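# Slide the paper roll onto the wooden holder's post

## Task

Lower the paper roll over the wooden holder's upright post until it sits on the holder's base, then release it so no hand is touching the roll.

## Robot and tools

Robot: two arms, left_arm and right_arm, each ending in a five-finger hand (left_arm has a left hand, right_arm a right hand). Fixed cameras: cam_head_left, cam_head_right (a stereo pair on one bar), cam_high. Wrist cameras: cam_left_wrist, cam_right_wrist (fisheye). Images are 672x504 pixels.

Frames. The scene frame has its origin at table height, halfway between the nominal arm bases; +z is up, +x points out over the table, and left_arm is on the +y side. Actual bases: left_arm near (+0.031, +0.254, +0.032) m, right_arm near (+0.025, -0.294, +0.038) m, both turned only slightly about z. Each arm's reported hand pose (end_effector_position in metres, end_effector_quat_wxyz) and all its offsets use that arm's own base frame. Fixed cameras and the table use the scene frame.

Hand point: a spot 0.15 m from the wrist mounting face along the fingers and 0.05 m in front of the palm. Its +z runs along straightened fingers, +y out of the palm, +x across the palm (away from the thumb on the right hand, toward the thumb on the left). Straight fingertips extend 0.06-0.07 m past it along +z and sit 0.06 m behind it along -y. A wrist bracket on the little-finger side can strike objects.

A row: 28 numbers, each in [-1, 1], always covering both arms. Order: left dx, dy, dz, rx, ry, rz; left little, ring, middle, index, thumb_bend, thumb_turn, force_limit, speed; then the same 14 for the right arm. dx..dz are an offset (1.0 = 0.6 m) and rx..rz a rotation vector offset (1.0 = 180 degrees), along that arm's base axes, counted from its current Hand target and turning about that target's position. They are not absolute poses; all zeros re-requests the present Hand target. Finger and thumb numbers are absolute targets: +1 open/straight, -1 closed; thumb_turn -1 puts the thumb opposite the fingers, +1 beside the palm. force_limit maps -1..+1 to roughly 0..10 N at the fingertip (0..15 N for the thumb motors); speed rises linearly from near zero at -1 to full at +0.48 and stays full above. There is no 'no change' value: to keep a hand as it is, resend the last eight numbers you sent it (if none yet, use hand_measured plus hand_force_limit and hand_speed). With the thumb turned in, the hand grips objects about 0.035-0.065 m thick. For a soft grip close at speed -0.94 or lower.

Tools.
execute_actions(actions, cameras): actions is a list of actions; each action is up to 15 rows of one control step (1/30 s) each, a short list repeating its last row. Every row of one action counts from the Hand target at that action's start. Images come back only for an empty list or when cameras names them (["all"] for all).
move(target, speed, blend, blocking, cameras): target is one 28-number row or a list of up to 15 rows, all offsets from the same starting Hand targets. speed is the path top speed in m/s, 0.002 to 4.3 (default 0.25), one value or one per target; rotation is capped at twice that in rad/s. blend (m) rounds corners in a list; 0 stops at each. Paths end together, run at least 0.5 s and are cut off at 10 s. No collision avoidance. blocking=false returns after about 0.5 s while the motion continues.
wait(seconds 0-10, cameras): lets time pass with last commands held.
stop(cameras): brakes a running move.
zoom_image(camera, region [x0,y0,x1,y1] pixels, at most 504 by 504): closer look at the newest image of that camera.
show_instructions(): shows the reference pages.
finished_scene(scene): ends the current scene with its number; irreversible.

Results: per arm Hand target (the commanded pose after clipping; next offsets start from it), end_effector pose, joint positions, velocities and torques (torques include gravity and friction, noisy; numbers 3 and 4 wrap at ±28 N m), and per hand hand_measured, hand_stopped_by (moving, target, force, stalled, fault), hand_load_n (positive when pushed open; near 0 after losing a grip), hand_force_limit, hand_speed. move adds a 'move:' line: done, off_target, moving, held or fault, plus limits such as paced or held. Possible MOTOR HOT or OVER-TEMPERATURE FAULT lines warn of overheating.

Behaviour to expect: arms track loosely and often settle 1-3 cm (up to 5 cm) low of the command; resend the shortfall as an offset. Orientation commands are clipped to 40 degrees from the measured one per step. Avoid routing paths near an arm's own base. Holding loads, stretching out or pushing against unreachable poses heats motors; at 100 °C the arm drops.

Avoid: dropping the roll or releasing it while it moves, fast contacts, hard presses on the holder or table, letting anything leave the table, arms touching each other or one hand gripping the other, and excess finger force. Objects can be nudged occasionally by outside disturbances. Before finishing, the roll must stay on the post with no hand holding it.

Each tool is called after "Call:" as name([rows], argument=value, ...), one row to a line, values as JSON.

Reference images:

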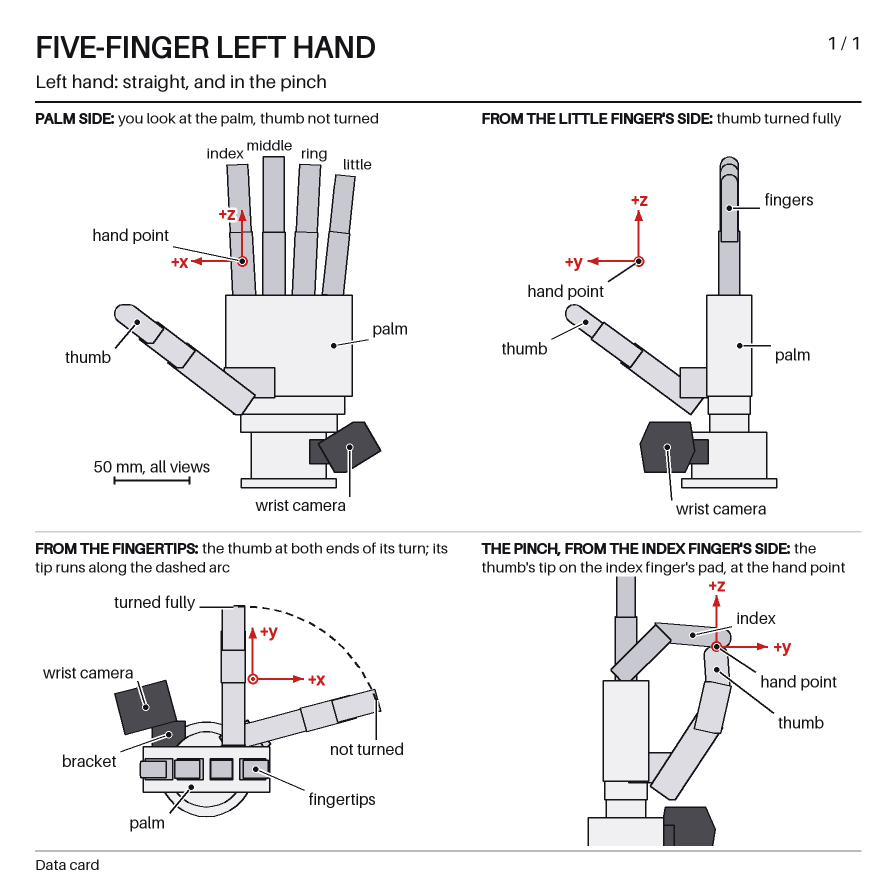

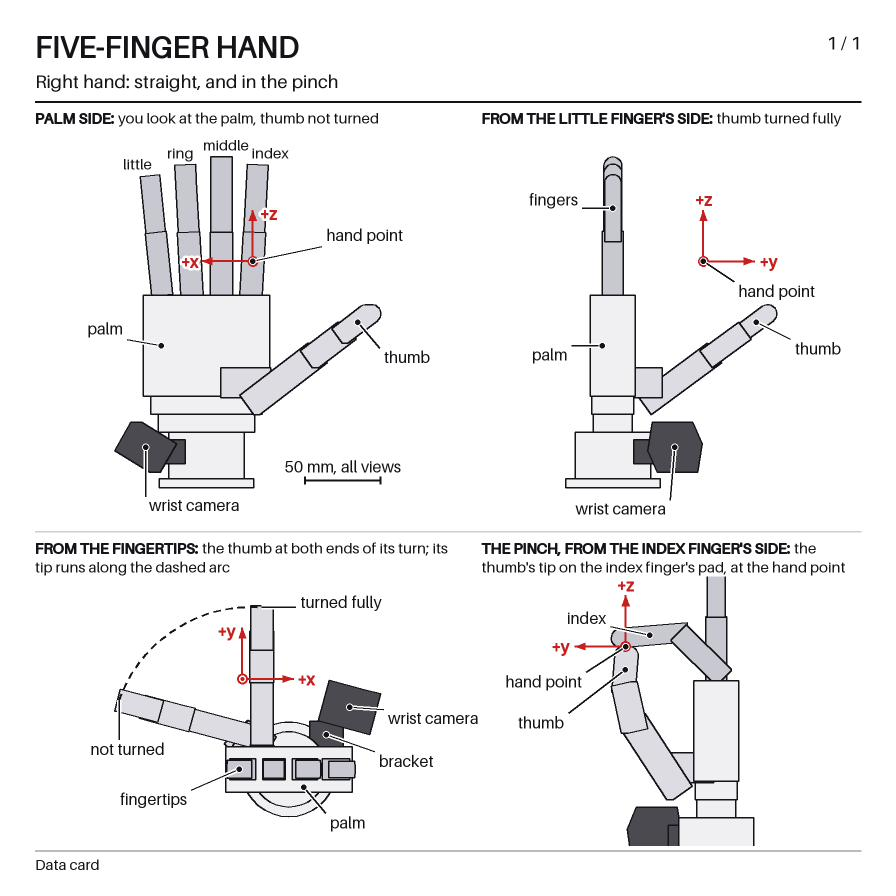

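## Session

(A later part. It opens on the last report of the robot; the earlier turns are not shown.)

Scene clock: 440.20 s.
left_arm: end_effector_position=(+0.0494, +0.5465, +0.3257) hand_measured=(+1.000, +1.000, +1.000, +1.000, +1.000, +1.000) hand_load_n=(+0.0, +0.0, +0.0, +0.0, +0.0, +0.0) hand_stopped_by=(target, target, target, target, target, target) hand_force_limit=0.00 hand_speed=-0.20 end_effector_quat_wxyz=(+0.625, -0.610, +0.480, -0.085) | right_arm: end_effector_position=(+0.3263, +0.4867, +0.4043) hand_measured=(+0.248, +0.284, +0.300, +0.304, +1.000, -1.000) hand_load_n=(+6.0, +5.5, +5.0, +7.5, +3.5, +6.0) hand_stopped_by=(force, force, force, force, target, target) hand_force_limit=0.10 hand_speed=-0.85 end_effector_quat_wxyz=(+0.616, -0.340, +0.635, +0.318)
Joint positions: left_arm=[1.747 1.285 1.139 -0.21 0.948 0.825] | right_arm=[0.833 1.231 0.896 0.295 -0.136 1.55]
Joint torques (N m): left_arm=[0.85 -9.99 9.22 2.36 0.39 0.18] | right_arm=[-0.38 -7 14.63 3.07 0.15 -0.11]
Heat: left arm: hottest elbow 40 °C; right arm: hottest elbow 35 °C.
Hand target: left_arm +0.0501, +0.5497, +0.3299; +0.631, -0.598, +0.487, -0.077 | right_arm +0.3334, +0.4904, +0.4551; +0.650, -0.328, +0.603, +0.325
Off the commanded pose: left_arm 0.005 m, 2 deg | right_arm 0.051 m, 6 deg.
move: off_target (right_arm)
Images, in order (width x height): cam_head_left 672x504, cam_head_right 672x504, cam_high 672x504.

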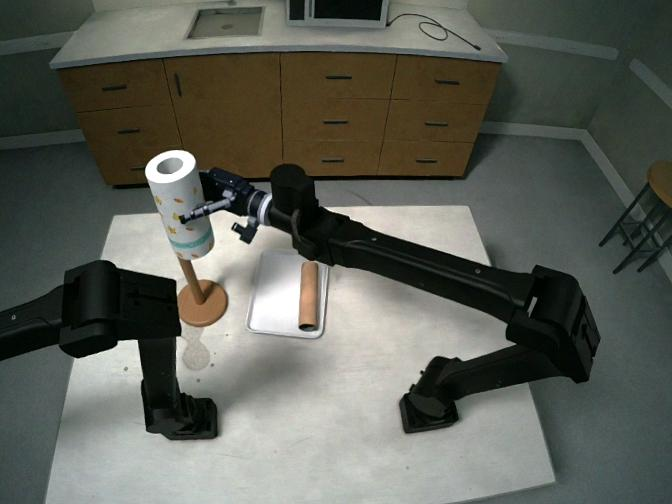

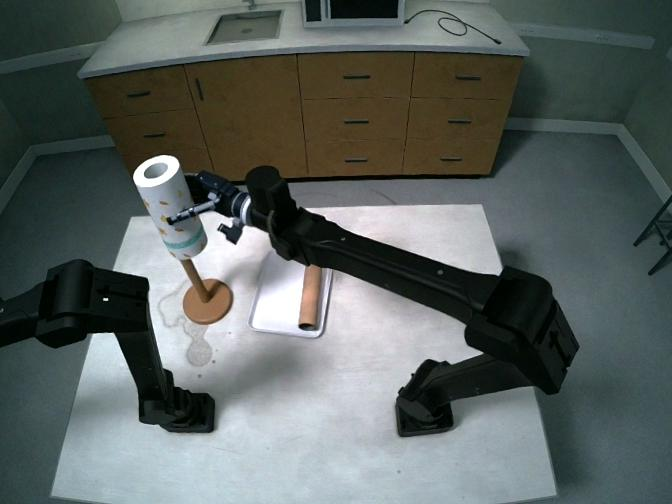

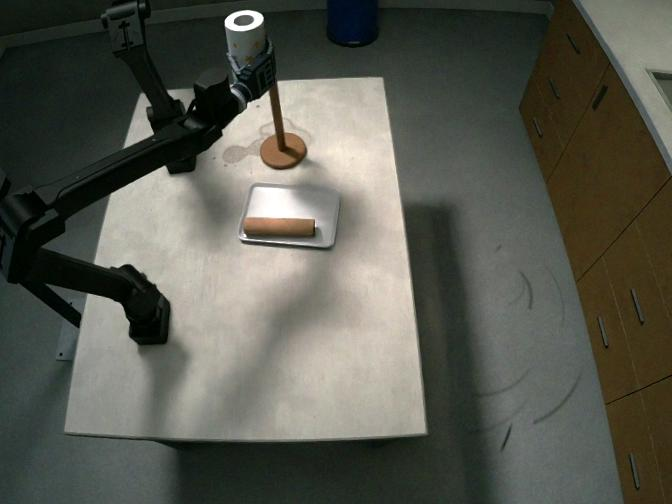

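Call:
move(target=[0,0,0,0,0,0,1,1,1,1,1,1,0,-0.2,-0.004,0.111,0,0.005,-0.0035,0,-0.32,-0.32,-0.32,-0.32,1,-1,0.1,-0.85], speed=0.15, cameras=["cam_head_left","cam_head_right","cam_high"])

Call:
zoom_image(camera="cam_head_left", region=[110, 90, 260, 340])

Call:
zoom_image(camera="cam_head_right", region=[110, 90, 260, 340])

Call:
zoom_image(camera="cam_high", region=[210, 0, 330, 190])

Scene clock: 451.73 s.
left_arm: end_effector_position=(+0.0494, +0.5465, +0.3257) hand_measured=(+1.000, +1.000, +1.000, +1.000, +1.000, +1.000) hand_load_n=(+0.0, +0.0, +0.0, +0.0, +0.0, +0.0) hand_stopped_by=(target, target, target, target, target, target) hand_force_limit=0.00 hand_speed=-0.20 end_effector_quat_wxyz=(+0.625, -0.610, +0.480, -0.085) | right_arm: end_effector_position=(+0.3257, +0.5510, +0.4046) hand_measured=(+0.248, +0.284, +0.300, +0.304, +1.000, -1.000) hand_load_n=(+6.0, +5.5, +5.0, +7.5, +3.5, +5.5) hand_stopped_by=(force, force, force, force, target, target) hand_force_limit=0.10 hand_speed=-0.85 end_effector_quat_wxyz=(+0.625, -0.339, +0.628, +0.317)
Joint positions: left_arm=[1.747 1.285 1.139 -0.21 0.948 0.825] | right_arm=[0.932 1.369 1.008 0.342 -0.033 1.545]
Joint torques (N m): left_arm=[0.91 -9.99 9.21 2.39 0.39 0.18] | right_arm=[0.09 -9.05 14.74 3.1 0.16 -0.16]
Heat: left arm: hottest elbow 40 °C; right arm: hottest elbow 38 °C.
Hand target: left_arm +0.0501, +0.5497, +0.3299; +0.631, -0.598, +0.487, -0.077 | right_arm +0.3310, +0.5570, +0.4550; +0.656, -0.324, +0.597, +0.328
Off the commanded pose: left_arm 0.005 m, 2 deg | right_arm 0.051 m, 5 deg.
move: off_target (right_arm)
Images, in order (width x height): cam_head_left 672x504, cam_head_right 672x504, cam_high 672x504.

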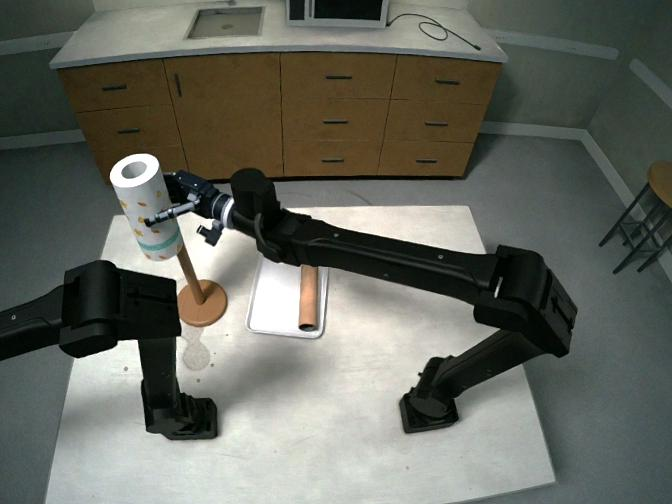

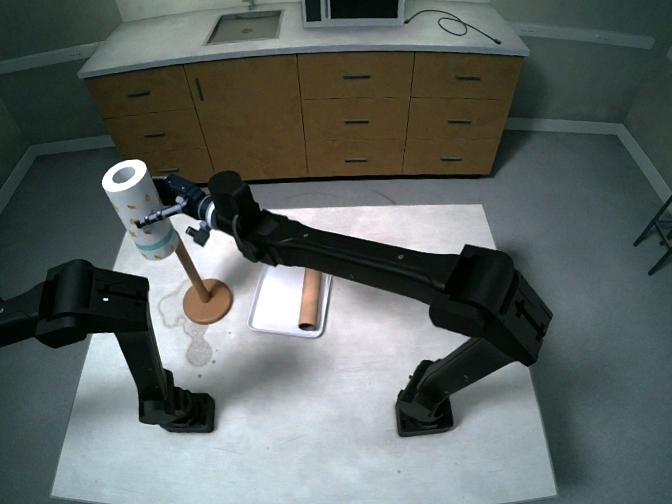

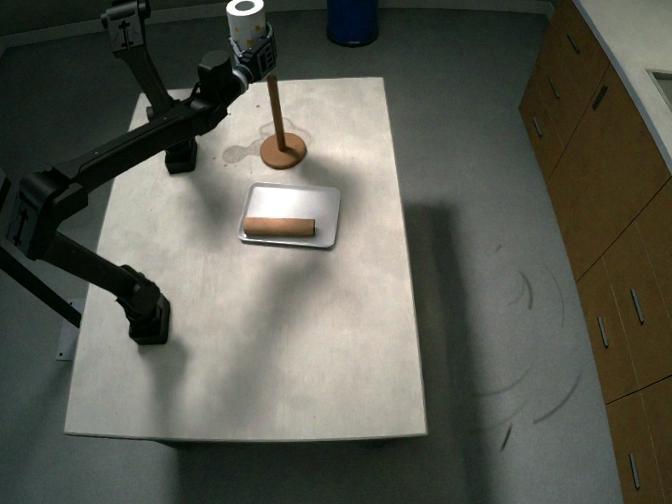

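Scaled by 2.016 from the camera's 672x504 image, which has a finer 960x720 frame.

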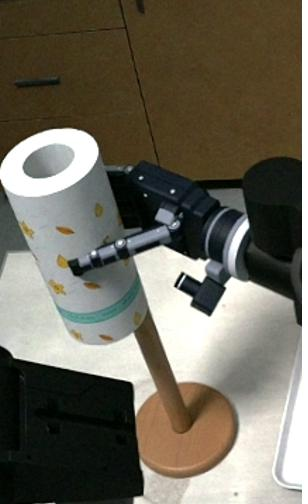

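Scaled by 2.016 from the camera's 672x504 image, which has a finer 960x720 frame.

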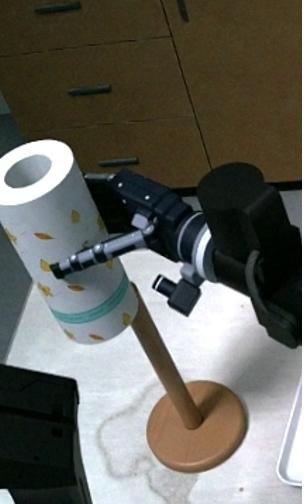

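Scaled by 2.653 from the camera's 672x504 image, which has a finer 960x720 frame.

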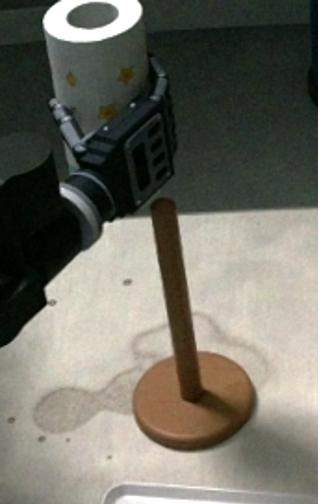

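Call:
move(target=[0,0,0,0,0,0,1,1,1,1,1,1,0,-0.2,0.06,-0.04,-0.03,-0.005,0.0035,0,-0.32,-0.32,-0.32,-0.32,1,-1,0.1,-0.85], speed=0.15, cameras=["cam_head_left","cam_head_right","cam_high"])

Call:
zoom_image(camera="cam_head_left", region=[110, 90, 260, 340])

Call:
zoom_image(camera="cam_head_right", region=[110, 90, 260, 340])

Call:
zoom_image(camera="cam_high", region=[210, 0, 330, 190])

Scene clock: 527.77 s.
left_arm: end_effector_position=(+0.0494, +0.5465, +0.3257) hand_measured=(+1.000, +1.000, +1.000, +1.000, +1.000, +1.000) hand_load_n=(+0.0, +0.0, +0.0, +0.0, +0.0, +0.0) hand_stopped_by=(target, target, target, target, target, target) hand_force_limit=0.00 hand_speed=-0.20 end_effector_quat_wxyz=(+0.625, -0.610, +0.480, -0.085) | right_arm: end_effector_position=(+0.3641, +0.5252, +0.3995) hand_measured=(+0.248, +0.284, +0.300, +0.304, +1.000, -1.000) hand_load_n=(+6.0, +5.5, +5.0, +7.0, +3.5, +5.5) hand_stopped_by=(force, force, force, force, target, target) hand_force_limit=0.10 hand_speed=-0.85 end_effector_quat_wxyz=(+0.626, -0.335, +0.630, +0.314)
Joint positions: left_arm=[1.747 1.285 1.139 -0.21 0.948 0.825] | right_arm=[0.834 1.384 1.008 0.357 -0.12 1.544]
Joint torques (N m): left_arm=[0.85 -10.05 9.21 2.39 0.39 0.18] | right_arm=[0.38 -8.29 13.63 3.21 -0.14 -0.08]
Heat: left arm: hottest elbow 40 °C; right arm: hottest elbow 48 °C.
Hand target: left_arm +0.0501, +0.5497, +0.3299; +0.631, -0.598, +0.487, -0.077 | right_arm +0.3670, +0.5330, +0.4369; +0.650, -0.328, +0.603, +0.325
Off the commanded pose: left_arm 0.005 m, 2 deg | right_arm 0.038 m, 4 deg.
move: off_target (right_arm)
Images, in order (width x height): cam_head_left 672x504, cam_head_right 672x504, cam_high 672x504.

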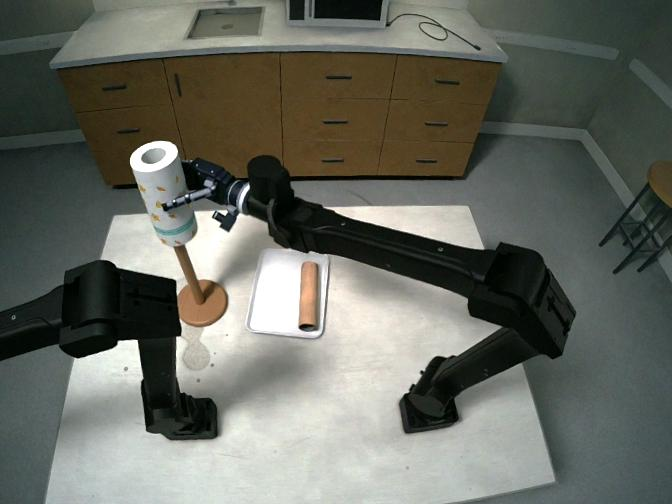

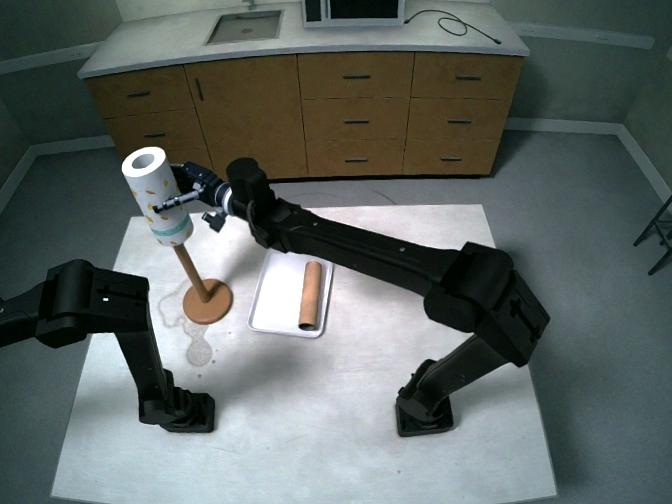

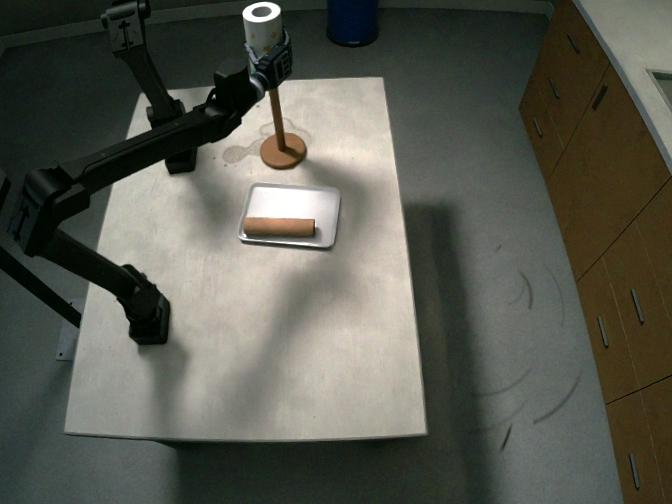

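Scaled by 2.016 from the camera's 672x504 image, which has a finer 960x720 frame.

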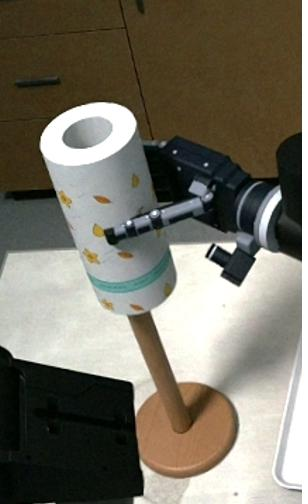

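Scaled by 2.016 from the camera's 672x504 image, which has a finer 960x720 frame.

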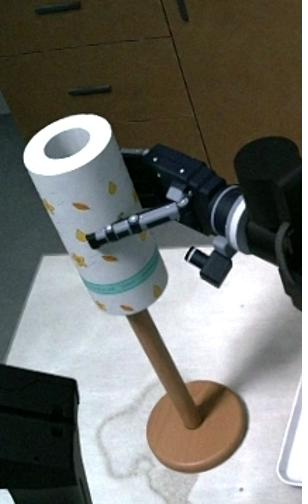

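Scaled by 2.653 from the camera's 672x504 image, which has a finer 960x720 frame.

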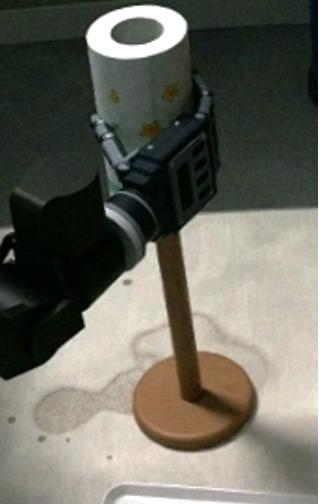

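Call:
move(target=[0,0,0,0,0,0,1,1,1,1,1,1,0,-0.2,-0.0067,-0.0017,-0.1165,-0.0255,0.0137,0,-0.32,-0.32,-0.32,-0.32,1,-1,0.1,-0.85], speed=0.1, cameras=["cam_head_left","cam_head_right","cam_high"])

Call:
zoom_image(camera="cam_head_left", region=[110, 90, 260, 340])

Call:
zoom_image(camera="cam_head_right", region=[110, 90, 260, 340])

Call:
zoom_image(camera="cam_high", region=[210, 0, 330, 190])

Scene clock: 557.47 s.
left_arm: end_effector_position=(+0.0494, +0.5465, +0.3257) hand_measured=(+1.000, +1.000, +1.000, +1.000, +1.000, +1.000) hand_load_n=(+0.0, +0.0, +0.0, -0.5, +0.0, +0.0) hand_stopped_by=(target, target, target, target, target, target) hand_force_limit=0.00 hand_speed=-0.20 end_effector_quat_wxyz=(+0.625, -0.610, +0.480, -0.085) | right_arm: end_effector_position=(+0.3674, +0.5300, +0.3672) hand_measured=(+0.248, +0.284, +0.300, +0.304, +1.000, -1.000) hand_load_n=(+6.0, +5.5, +5.0, +7.5, +3.5, +6.0) hand_stopped_by=(force, force, force, force, target, target) hand_force_limit=0.10 hand_speed=-0.85 end_effector_quat_wxyz=(+0.618, -0.344, +0.637, +0.305)
Joint positions: left_arm=[1.747 1.285 1.139 -0.21 0.948 0.825] | right_arm=[0.834 1.423 0.982 0.391 -0.12 1.528]
Joint torques (N m): left_arm=[0.85 -9.99 9.2 2.37 0.39 0.18] | right_arm=[0.97 -9.05 8.28 3.14 0.01 -0.09]
Heat: left arm: hottest elbow 40 °C; right arm: hottest elbow 48 °C.
Hand target: left_arm +0.0501, +0.5497, +0.3299; +0.631, -0.598, +0.487, -0.077 | right_arm +0.3632, +0.5319, +0.3671; +0.624, -0.346, +0.630, +0.307
Off the commanded pose: left_arm 0.005 m, 2 deg | right_arm 0.005 m, 1 deg.
move: done
Images, in order (width x height): cam_head_left 672x504, cam_head_right 672x504, cam_high 672x504.

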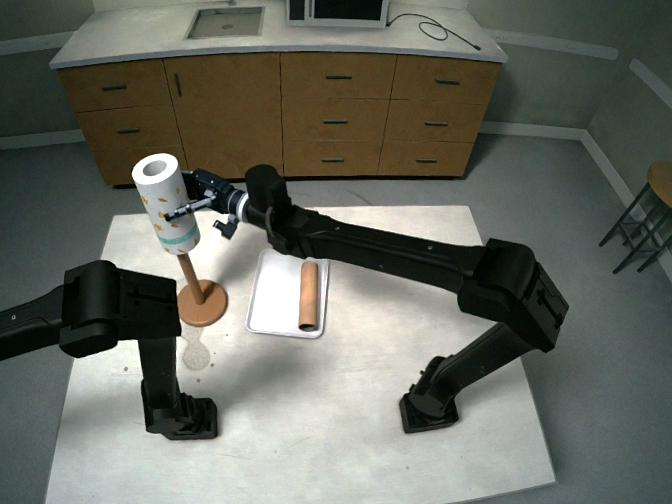

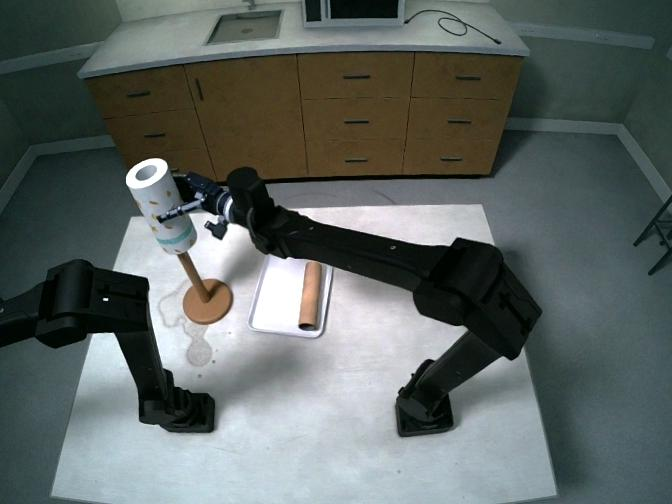

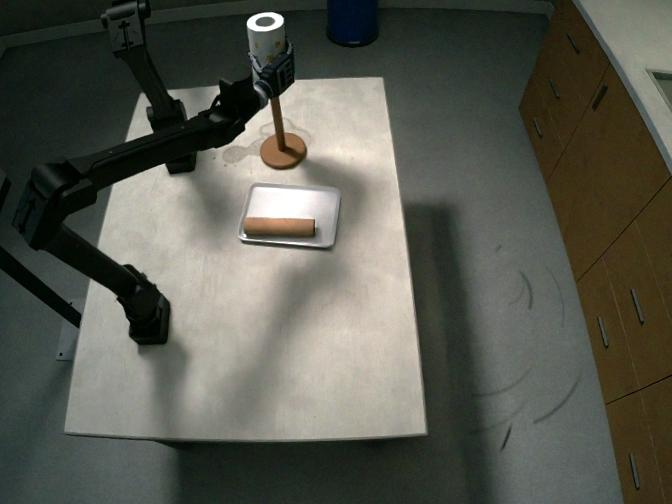

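Scaled by 2.016 from the camera's 672x504 image, which has a finer 960x720 frame.

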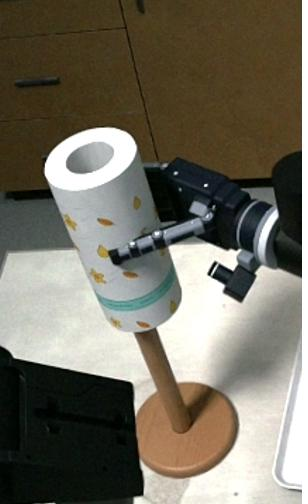

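Scaled by 2.016 from the camera's 672x504 image, which has a finer 960x720 frame.

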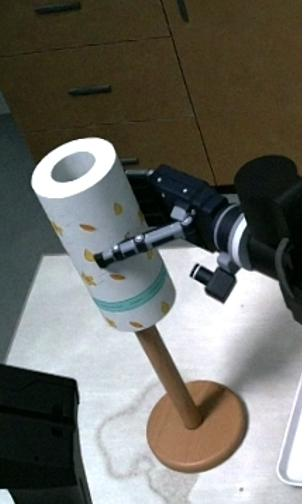

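Scaled by 2.653 from the camera's 672x504 image, which has a finer 960x720 frame.

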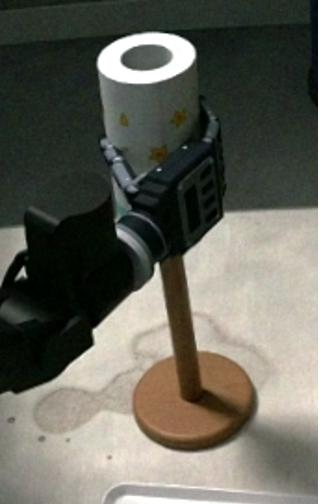

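Call:
move(target=[0,0,0,0,0,0,1,1,1,1,1,1,0,-0.2,-0.0075,0.0065,-0.015,0,0,0,-0.32,-0.32,-0.32,-0.32,1,-1,0.1,-0.85], speed=0.1, cameras=["cam_head_left","cam_head_right","cam_high"])

Call:
zoom_image(camera="cam_head_left", region=[110, 90, 260, 340])

Call:
zoom_image(camera="cam_high", region=[210, 0, 330, 190])

Scene clock: 584.13 s.
left_arm: end_effector_position=(+0.0494, +0.5465, +0.3257) hand_measured=(+1.000, +1.000, +1.000, +1.000, +1.000, +1.000) hand_load_n=(+0.0, +0.0, -0.5, +0.0, +0.0, +0.0) hand_stopped_by=(target, target, target, target, target, target) hand_force_limit=0.00 hand_speed=-0.20 end_effector_quat_wxyz=(+0.625, -0.610, +0.480, -0.085) | right_arm: end_effector_position=(+0.3615, +0.5339, +0.3612) hand_measured=(+0.248, +0.284, +0.300, +0.304, +1.000, -1.000) hand_load_n=(+6.0, +5.5, +5.0, +7.5, +3.5, +6.0) hand_stopped_by=(force, force, force, force, target, target) hand_force_limit=0.10 hand_speed=-0.85 end_effector_quat_wxyz=(+0.619, -0.346, +0.635, +0.307)
Joint positions: left_arm=[1.747 1.285 1.139 -0.21 0.948 0.825] | right_arm=[0.848 1.43 0.969 0.417 -0.11 1.527]
Joint torques (N m): left_arm=[0.91 -10.05 9.21 2.37 0.38 0.18] | right_arm=[0.38 -8.53 8.09 3.25 0.17 -0.15]
Heat: left arm: hottest elbow 40 °C; right arm: hottest elbow 43 °C.
Hand target: left_arm +0.0501, +0.5497, +0.3299; +0.631, -0.598, +0.487, -0.077 | right_arm +0.3586, +0.5358, +0.3582; +0.624, -0.346, +0.630, +0.307
Off the commanded pose: left_arm 0.005 m, 2 deg | right_arm 0.005 m, 1 deg.
move: done
Images, in order (width x height): cam_head_left 672x504, cam_head_right 672x504, cam_high 672x504.

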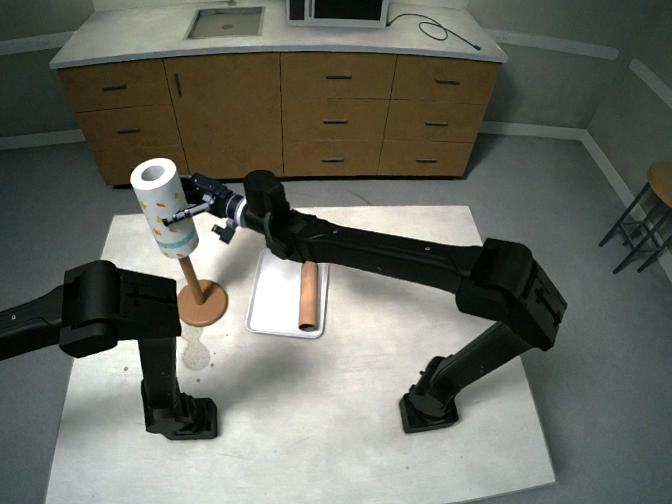

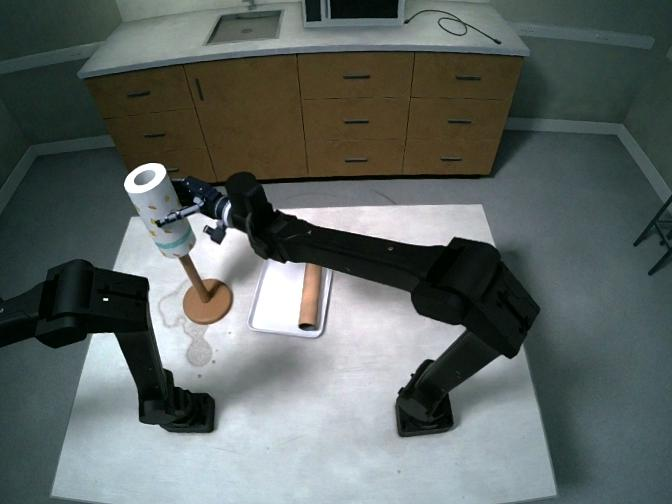

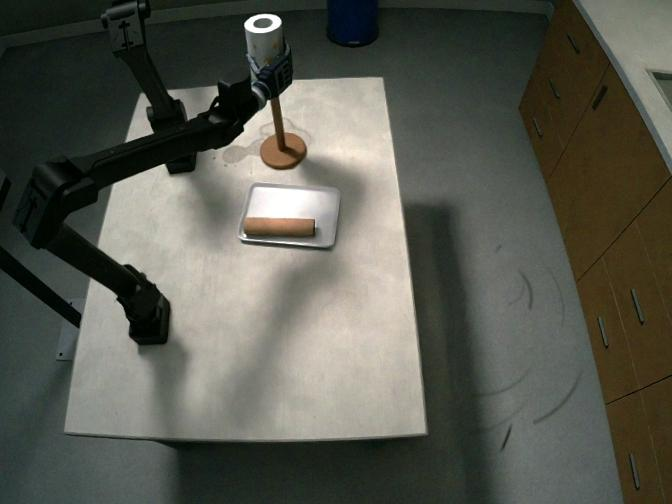

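Scaled by 2.016 from the camera's 672x504 image, which has a finer 960x720 frame.

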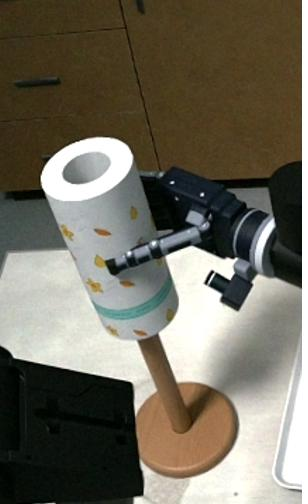

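Scaled by 2.653 from the camera's 672x504 image, which has a finer 960x720 frame.

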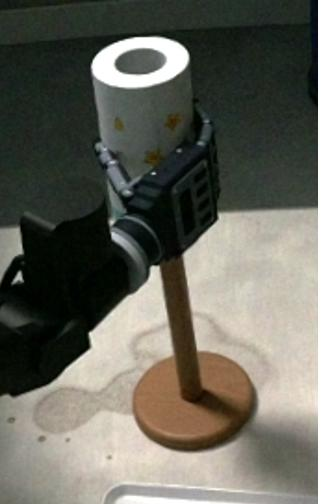

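Call:
move(target=[0,0,0,0,0,0,1,1,1,1,1,1,0,-0.2,0,0,-0.08,0,0,0,-0.32,-0.32,-0.32,-0.32,1,-1,0.1,-0.85], speed=0.08, cameras=["cam_head_left","cam_head_right","cam_high"])

Call:
zoom_image(camera="cam_head_left", region=[110, 90, 260, 340])

Call:
zoom_image(camera="cam_high", region=[210, 0, 330, 190])

Scene clock: 597.23 s.
left_arm: end_effector_position=(+0.0494, +0.5465, +0.3257) hand_measured=(+1.000, +1.000, +1.000, +1.000, +1.000, +1.000) hand_load_n=(+0.0, +0.0, +0.0, +0.0, +0.0, +0.0) hand_stopped_by=(target, target, target, target, target, target) hand_force_limit=0.00 hand_speed=-0.20 end_effector_quat_wxyz=(+0.625, -0.610, +0.480, -0.085) | right_arm: end_effector_position=(+0.3622, +0.5348, +0.3082) hand_measured=(+0.248, +0.284, +0.300, +0.304, +1.000, -1.000) hand_load_n=(+6.0, +5.5, +5.0, +7.5, +3.5, +6.0) hand_stopped_by=(force, force, force, force, target, target) hand_force_limit=0.10 hand_speed=-0.85 end_effector_quat_wxyz=(+0.617, -0.347, +0.637, +0.306)
Joint positions: left_arm=[1.747 1.285 1.139 -0.21 0.948 0.825] | right_arm=[0.848 1.509 0.899 0.557 -0.11 1.527]
Joint torques (N m): left_arm=[0.85 -10.05 9.2 2.37 0.39 0.18] | right_arm=[0.38 -9.23 7.8 3.17 0.17 -0.12]
Heat: left arm: hottest elbow 40 °C; right arm: hottest elbow 42 °C.
Hand target: left_arm +0.0501, +0.5497, +0.3299; +0.631, -0.598, +0.487, -0.077 | right_arm +0.3586, +0.5358, +0.3102; +0.624, -0.346, +0.630, +0.307
Off the commanded pose: left_arm 0.005 m, 2 deg | right_arm 0.004 m, 1 deg.
move: done
Images, in order (width x height): cam_head_left 672x504, cam_head_right 672x504, cam_high 672x504.

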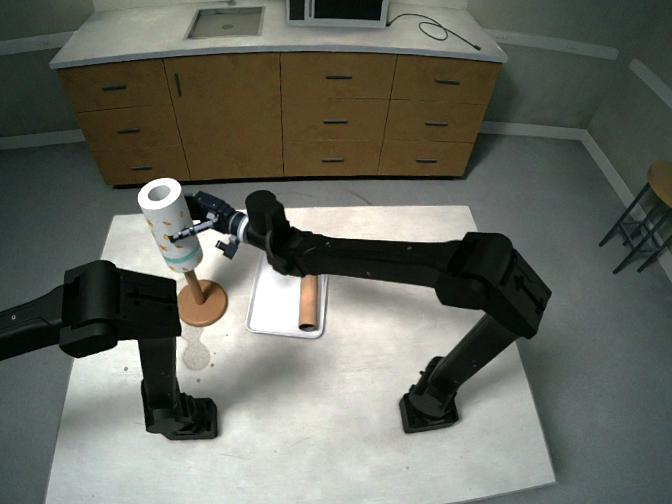

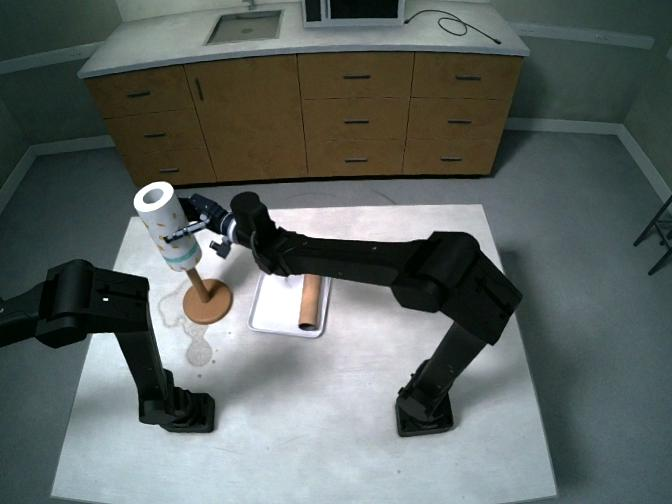

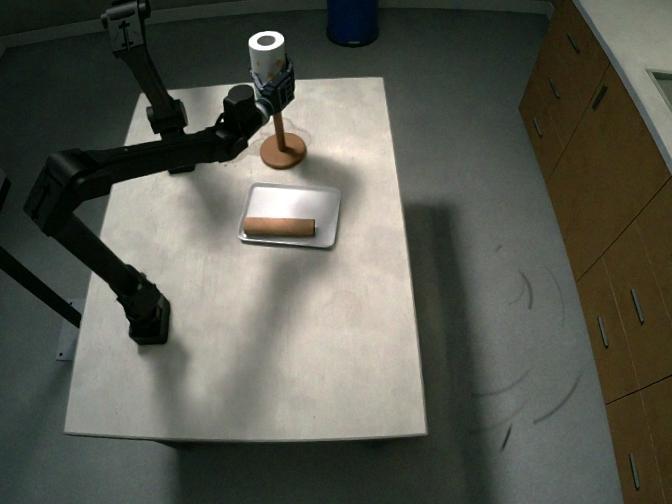

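Scaled by 2.016 from the camera's 672x504 image, which has a finer 960x720 frame.

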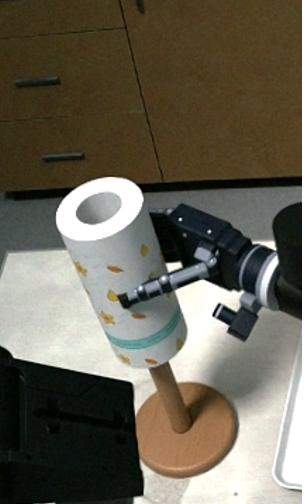

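Scaled by 2.653 from the camera's 672x504 image, which has a finer 960x720 frame.

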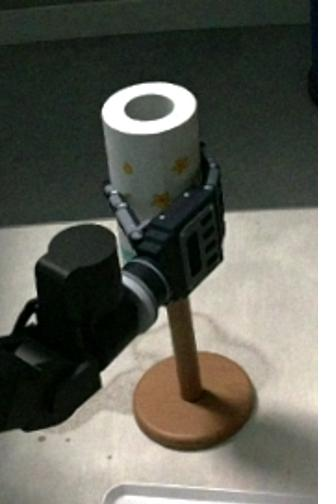

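Call:
move(target=[0,0,0,0,0,0,1,1,1,1,1,1,0,-0.2,0,0,-0.26,0,0,0,-0.32,-0.32,-0.32,-0.32,1,-1,0.1,-0.85], speed=0.1, cameras=["cam_head_left","cam_head_right","cam_high"])

Call:
zoom_image(camera="cam_head_left", region=[150, 200, 270, 350])

Call:
zoom_image(camera="cam_high", region=[230, 60, 330, 180])

Scene clock: 608.73 s.
left_arm: end_effector_position=(+0.0494, +0.5465, +0.3257) hand_measured=(+1.000, +1.000, +1.000, +1.000, +1.000, +1.000) hand_load_n=(+0.0, +0.0, +0.0, +0.0, +0.0, +0.0) hand_stopped_by=(target, target, target, target, target, target) hand_force_limit=0.00 hand_speed=-0.20 end_effector_quat_wxyz=(+0.625, -0.610, +0.480, -0.085) | right_arm: end_effector_position=(+0.3626, +0.5353, +0.1500) hand_measured=(+0.248, +0.284, +0.300, +0.304, +1.000, -1.000) hand_load_n=(+6.0, +5.5, +5.0, +7.0, +3.5, +6.0) hand_stopped_by=(force, force, force, force, target, target) hand_force_limit=0.10 hand_speed=-0.85 end_effector_quat_wxyz=(+0.616, -0.347, +0.638, +0.305)
Joint positions: left_arm=[1.747 1.285 1.139 -0.21 0.948 0.825] | right_arm=[0.848 1.87 0.794 1.021 -0.11 1.527]
Joint torques (N m): left_arm=[0.91 -9.99 9.2 2.37 0.39 0.18] | right_arm=[0.44 -11.4 5.09 3.15 0.16 -0.12]
Heat: left arm: hottest elbow 40 °C; right arm: hottest elbow 41 °C.
Hand target: left_arm +0.0501, +0.5497, +0.3299; +0.631, -0.598, +0.487, -0.077 | right_arm +0.3586, +0.5358, +0.1541; +0.624, -0.346, +0.630, +0.307
Off the commanded pose: left_arm 0.005 m, 2 deg | right_arm 0.006 m, 1 deg.
move: done
Images, in order (width x height): cam_head_left 672x504, cam_head_right 672x504, cam_high 672x504.

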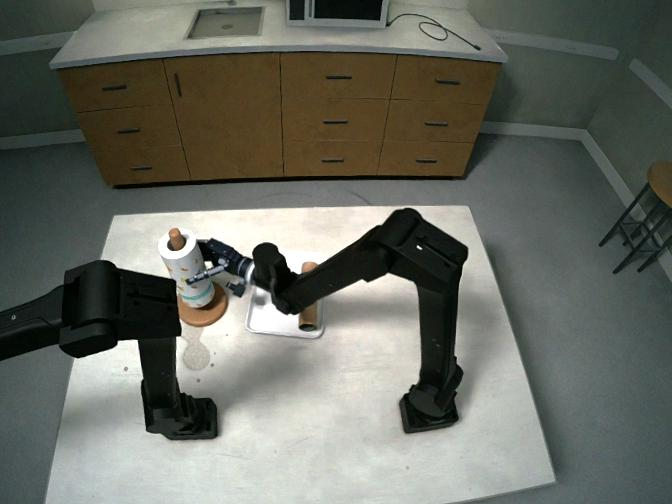

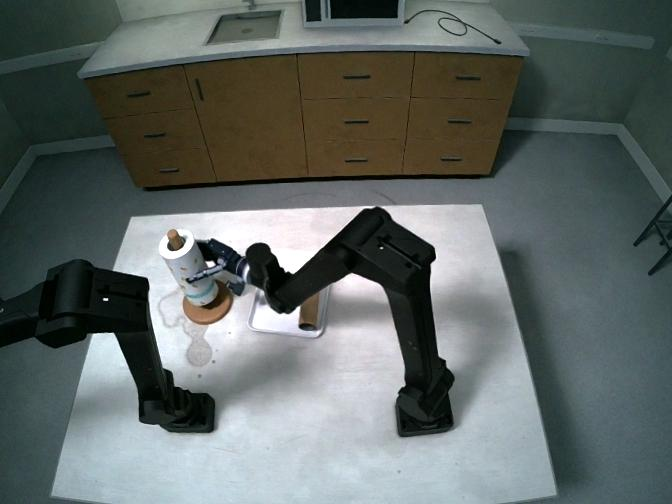

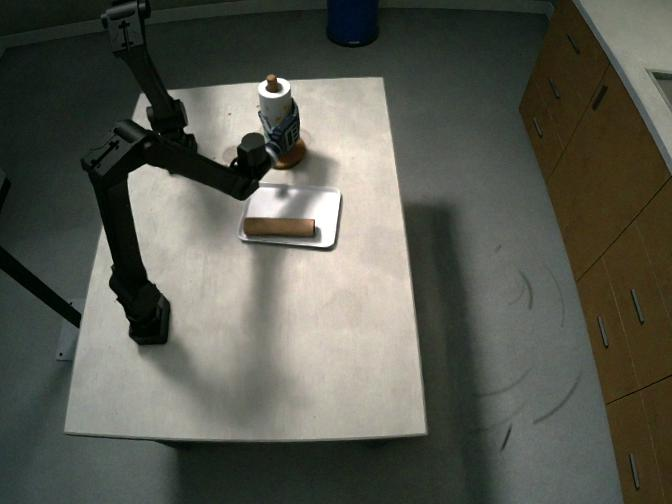

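Scaled by 3.360 from the camera's 672x504 image, which has a finer 960x720 frame.

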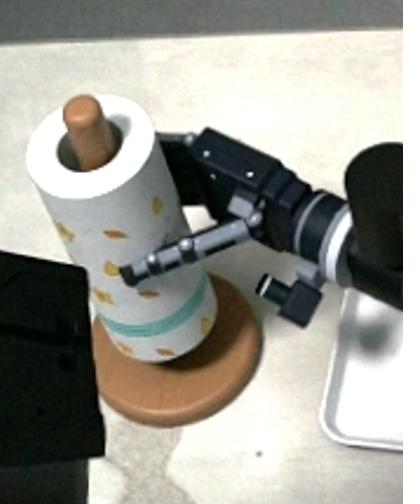

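Scaled by 4.200 from the camera's 672x504 image, which has a finer 960x720 frame.

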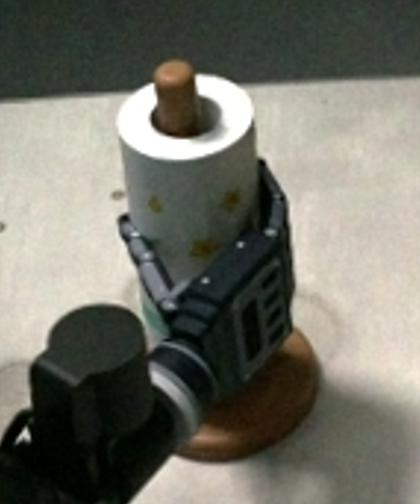

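Call:
zoom_image(camera="cam_head_right", region=[180, 210, 350, 350])

Call:
zoom_image(camera="cam_high", region=[200, 90, 350, 260])

Scaled by 2.965 from the camera's 672x504 image, which has a finer 960x720 frame.

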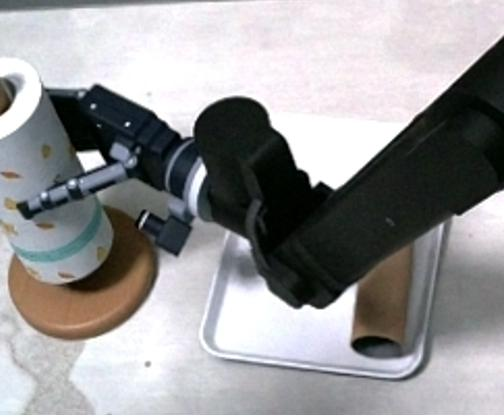

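Scaled by 2.965 from the camera's 672x504 image, which has a finer 960x720 frame.

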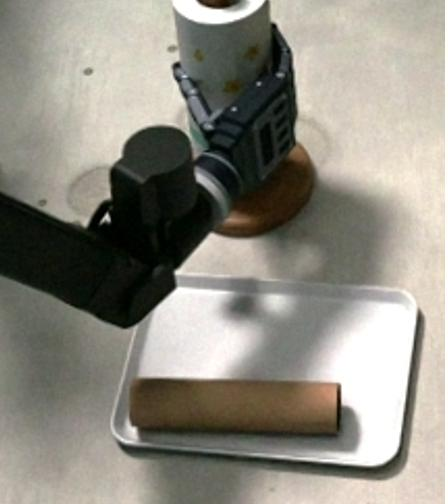

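Call:
move(target=[0,0,0,0,0,0,1,1,1,1,1,1,0,-0.2,-0.005,-0.0095,0,0,0,-0.139,-0.32,-0.32,-0.32,-0.32,1,-1,0.1,-0.85], speed=0.12, cameras=["cam_head_left","cam_head_right","cam_high"])

Call:
zoom_image(camera="cam_head_left", region=[150, 200, 270, 350])

Call:
zoom_image(camera="cam_high", region=[200, 60, 350, 260])

Call:
zoom_image(camera="cam_head_right", region=[150, 200, 350, 350])

Scene clock: 682.57 s.
left_arm: end_effector_position=(+0.0494, +0.5465, +0.3257) hand_measured=(+1.000, +1.000, +1.000, +1.000, +1.000, +1.000) hand_load_n=(+0.0, +0.0, +0.0, +0.0, +0.0, +0.0) hand_stopped_by=(target, target, target, target, target, target) hand_force_limit=0.00 hand_speed=-0.20 end_effector_quat_wxyz=(+0.625, -0.610, +0.480, -0.085) | right_arm: end_effector_position=(+0.3583, +0.5307, +0.1391) hand_measured=(+0.248, +0.284, +0.300, +0.304, +1.000, -1.000) hand_load_n=(+6.0, +5.5, +5.0, +7.5, +3.5, +5.5) hand_stopped_by=(force, force, force, force, target, target) hand_force_limit=0.10 hand_speed=-0.85 end_effector_quat_wxyz=(+0.668, -0.216, +0.696, +0.150)
Joint positions: left_arm=[1.747 1.285 1.139 -0.21 0.948 0.825] | right_arm=[1.046 1.863 0.749 1.042 0.522 1.527]
Joint torques (N m): left_arm=[0.91 -10.05 9.21 2.37 0.39 0.18] | right_arm=[0.56 -12.22 4.93 2.85 0.21 0.11]
Heat: left arm: hottest elbow 40 °C; right arm: hottest elbow 37 °C.
Hand target: left_arm +0.0501, +0.5497, +0.3299; +0.631, -0.598, +0.487, -0.077 | right_arm +0.3556, +0.5301, +0.1543; +0.676, -0.202, +0.690, +0.165
Off the commanded pose: left_arm 0.005 m, 2 deg | right_arm 0.015 m, 3 deg.
move: off_target (right_arm)
Images, in order (width x height): cam_head_left 672x504, cam_head_right 672x504, cam_high 672x504.

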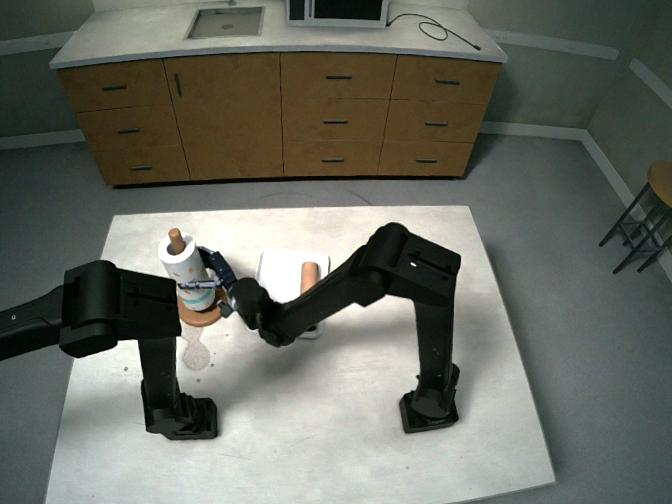

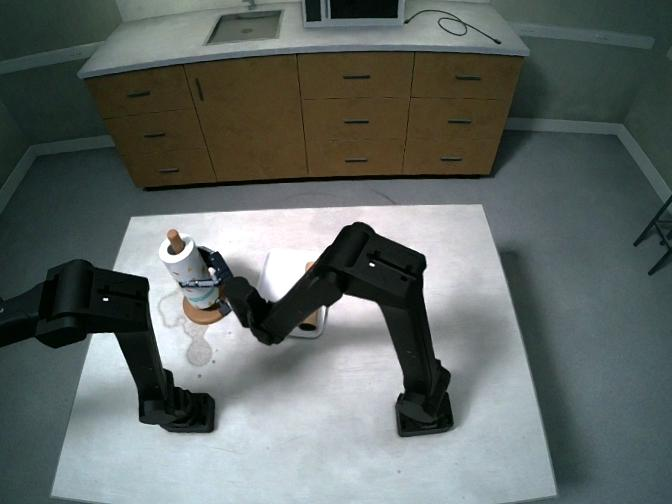

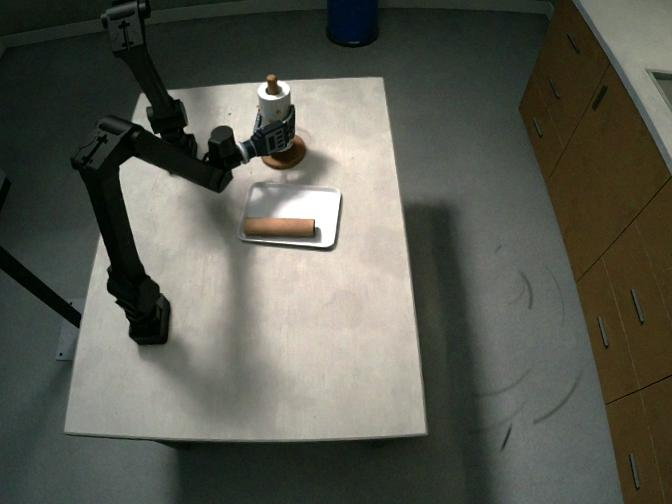

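Scaled by 3.360 from the camera's 672x504 image, which has a finer 960x720 frame.

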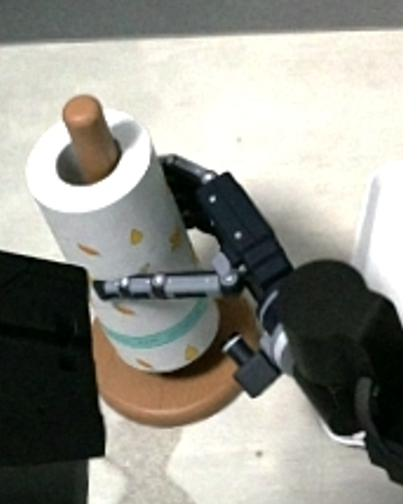

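Scaled by 2.520 from the camera's 672x504 image, which has a finer 960x720 frame.

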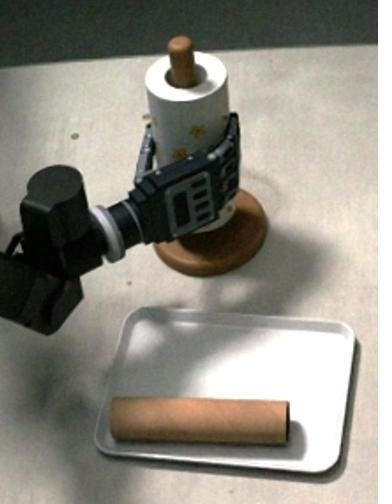

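Scaled by 2.520 from the camera's 672x504 image, which has a finer 960x720 frame.

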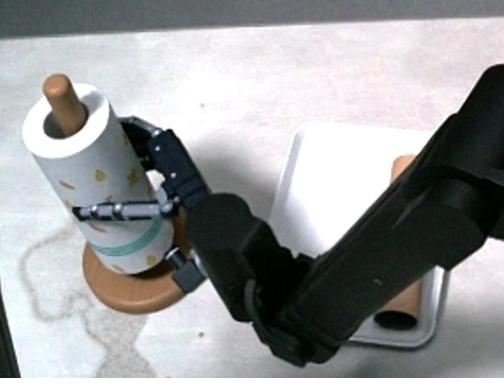

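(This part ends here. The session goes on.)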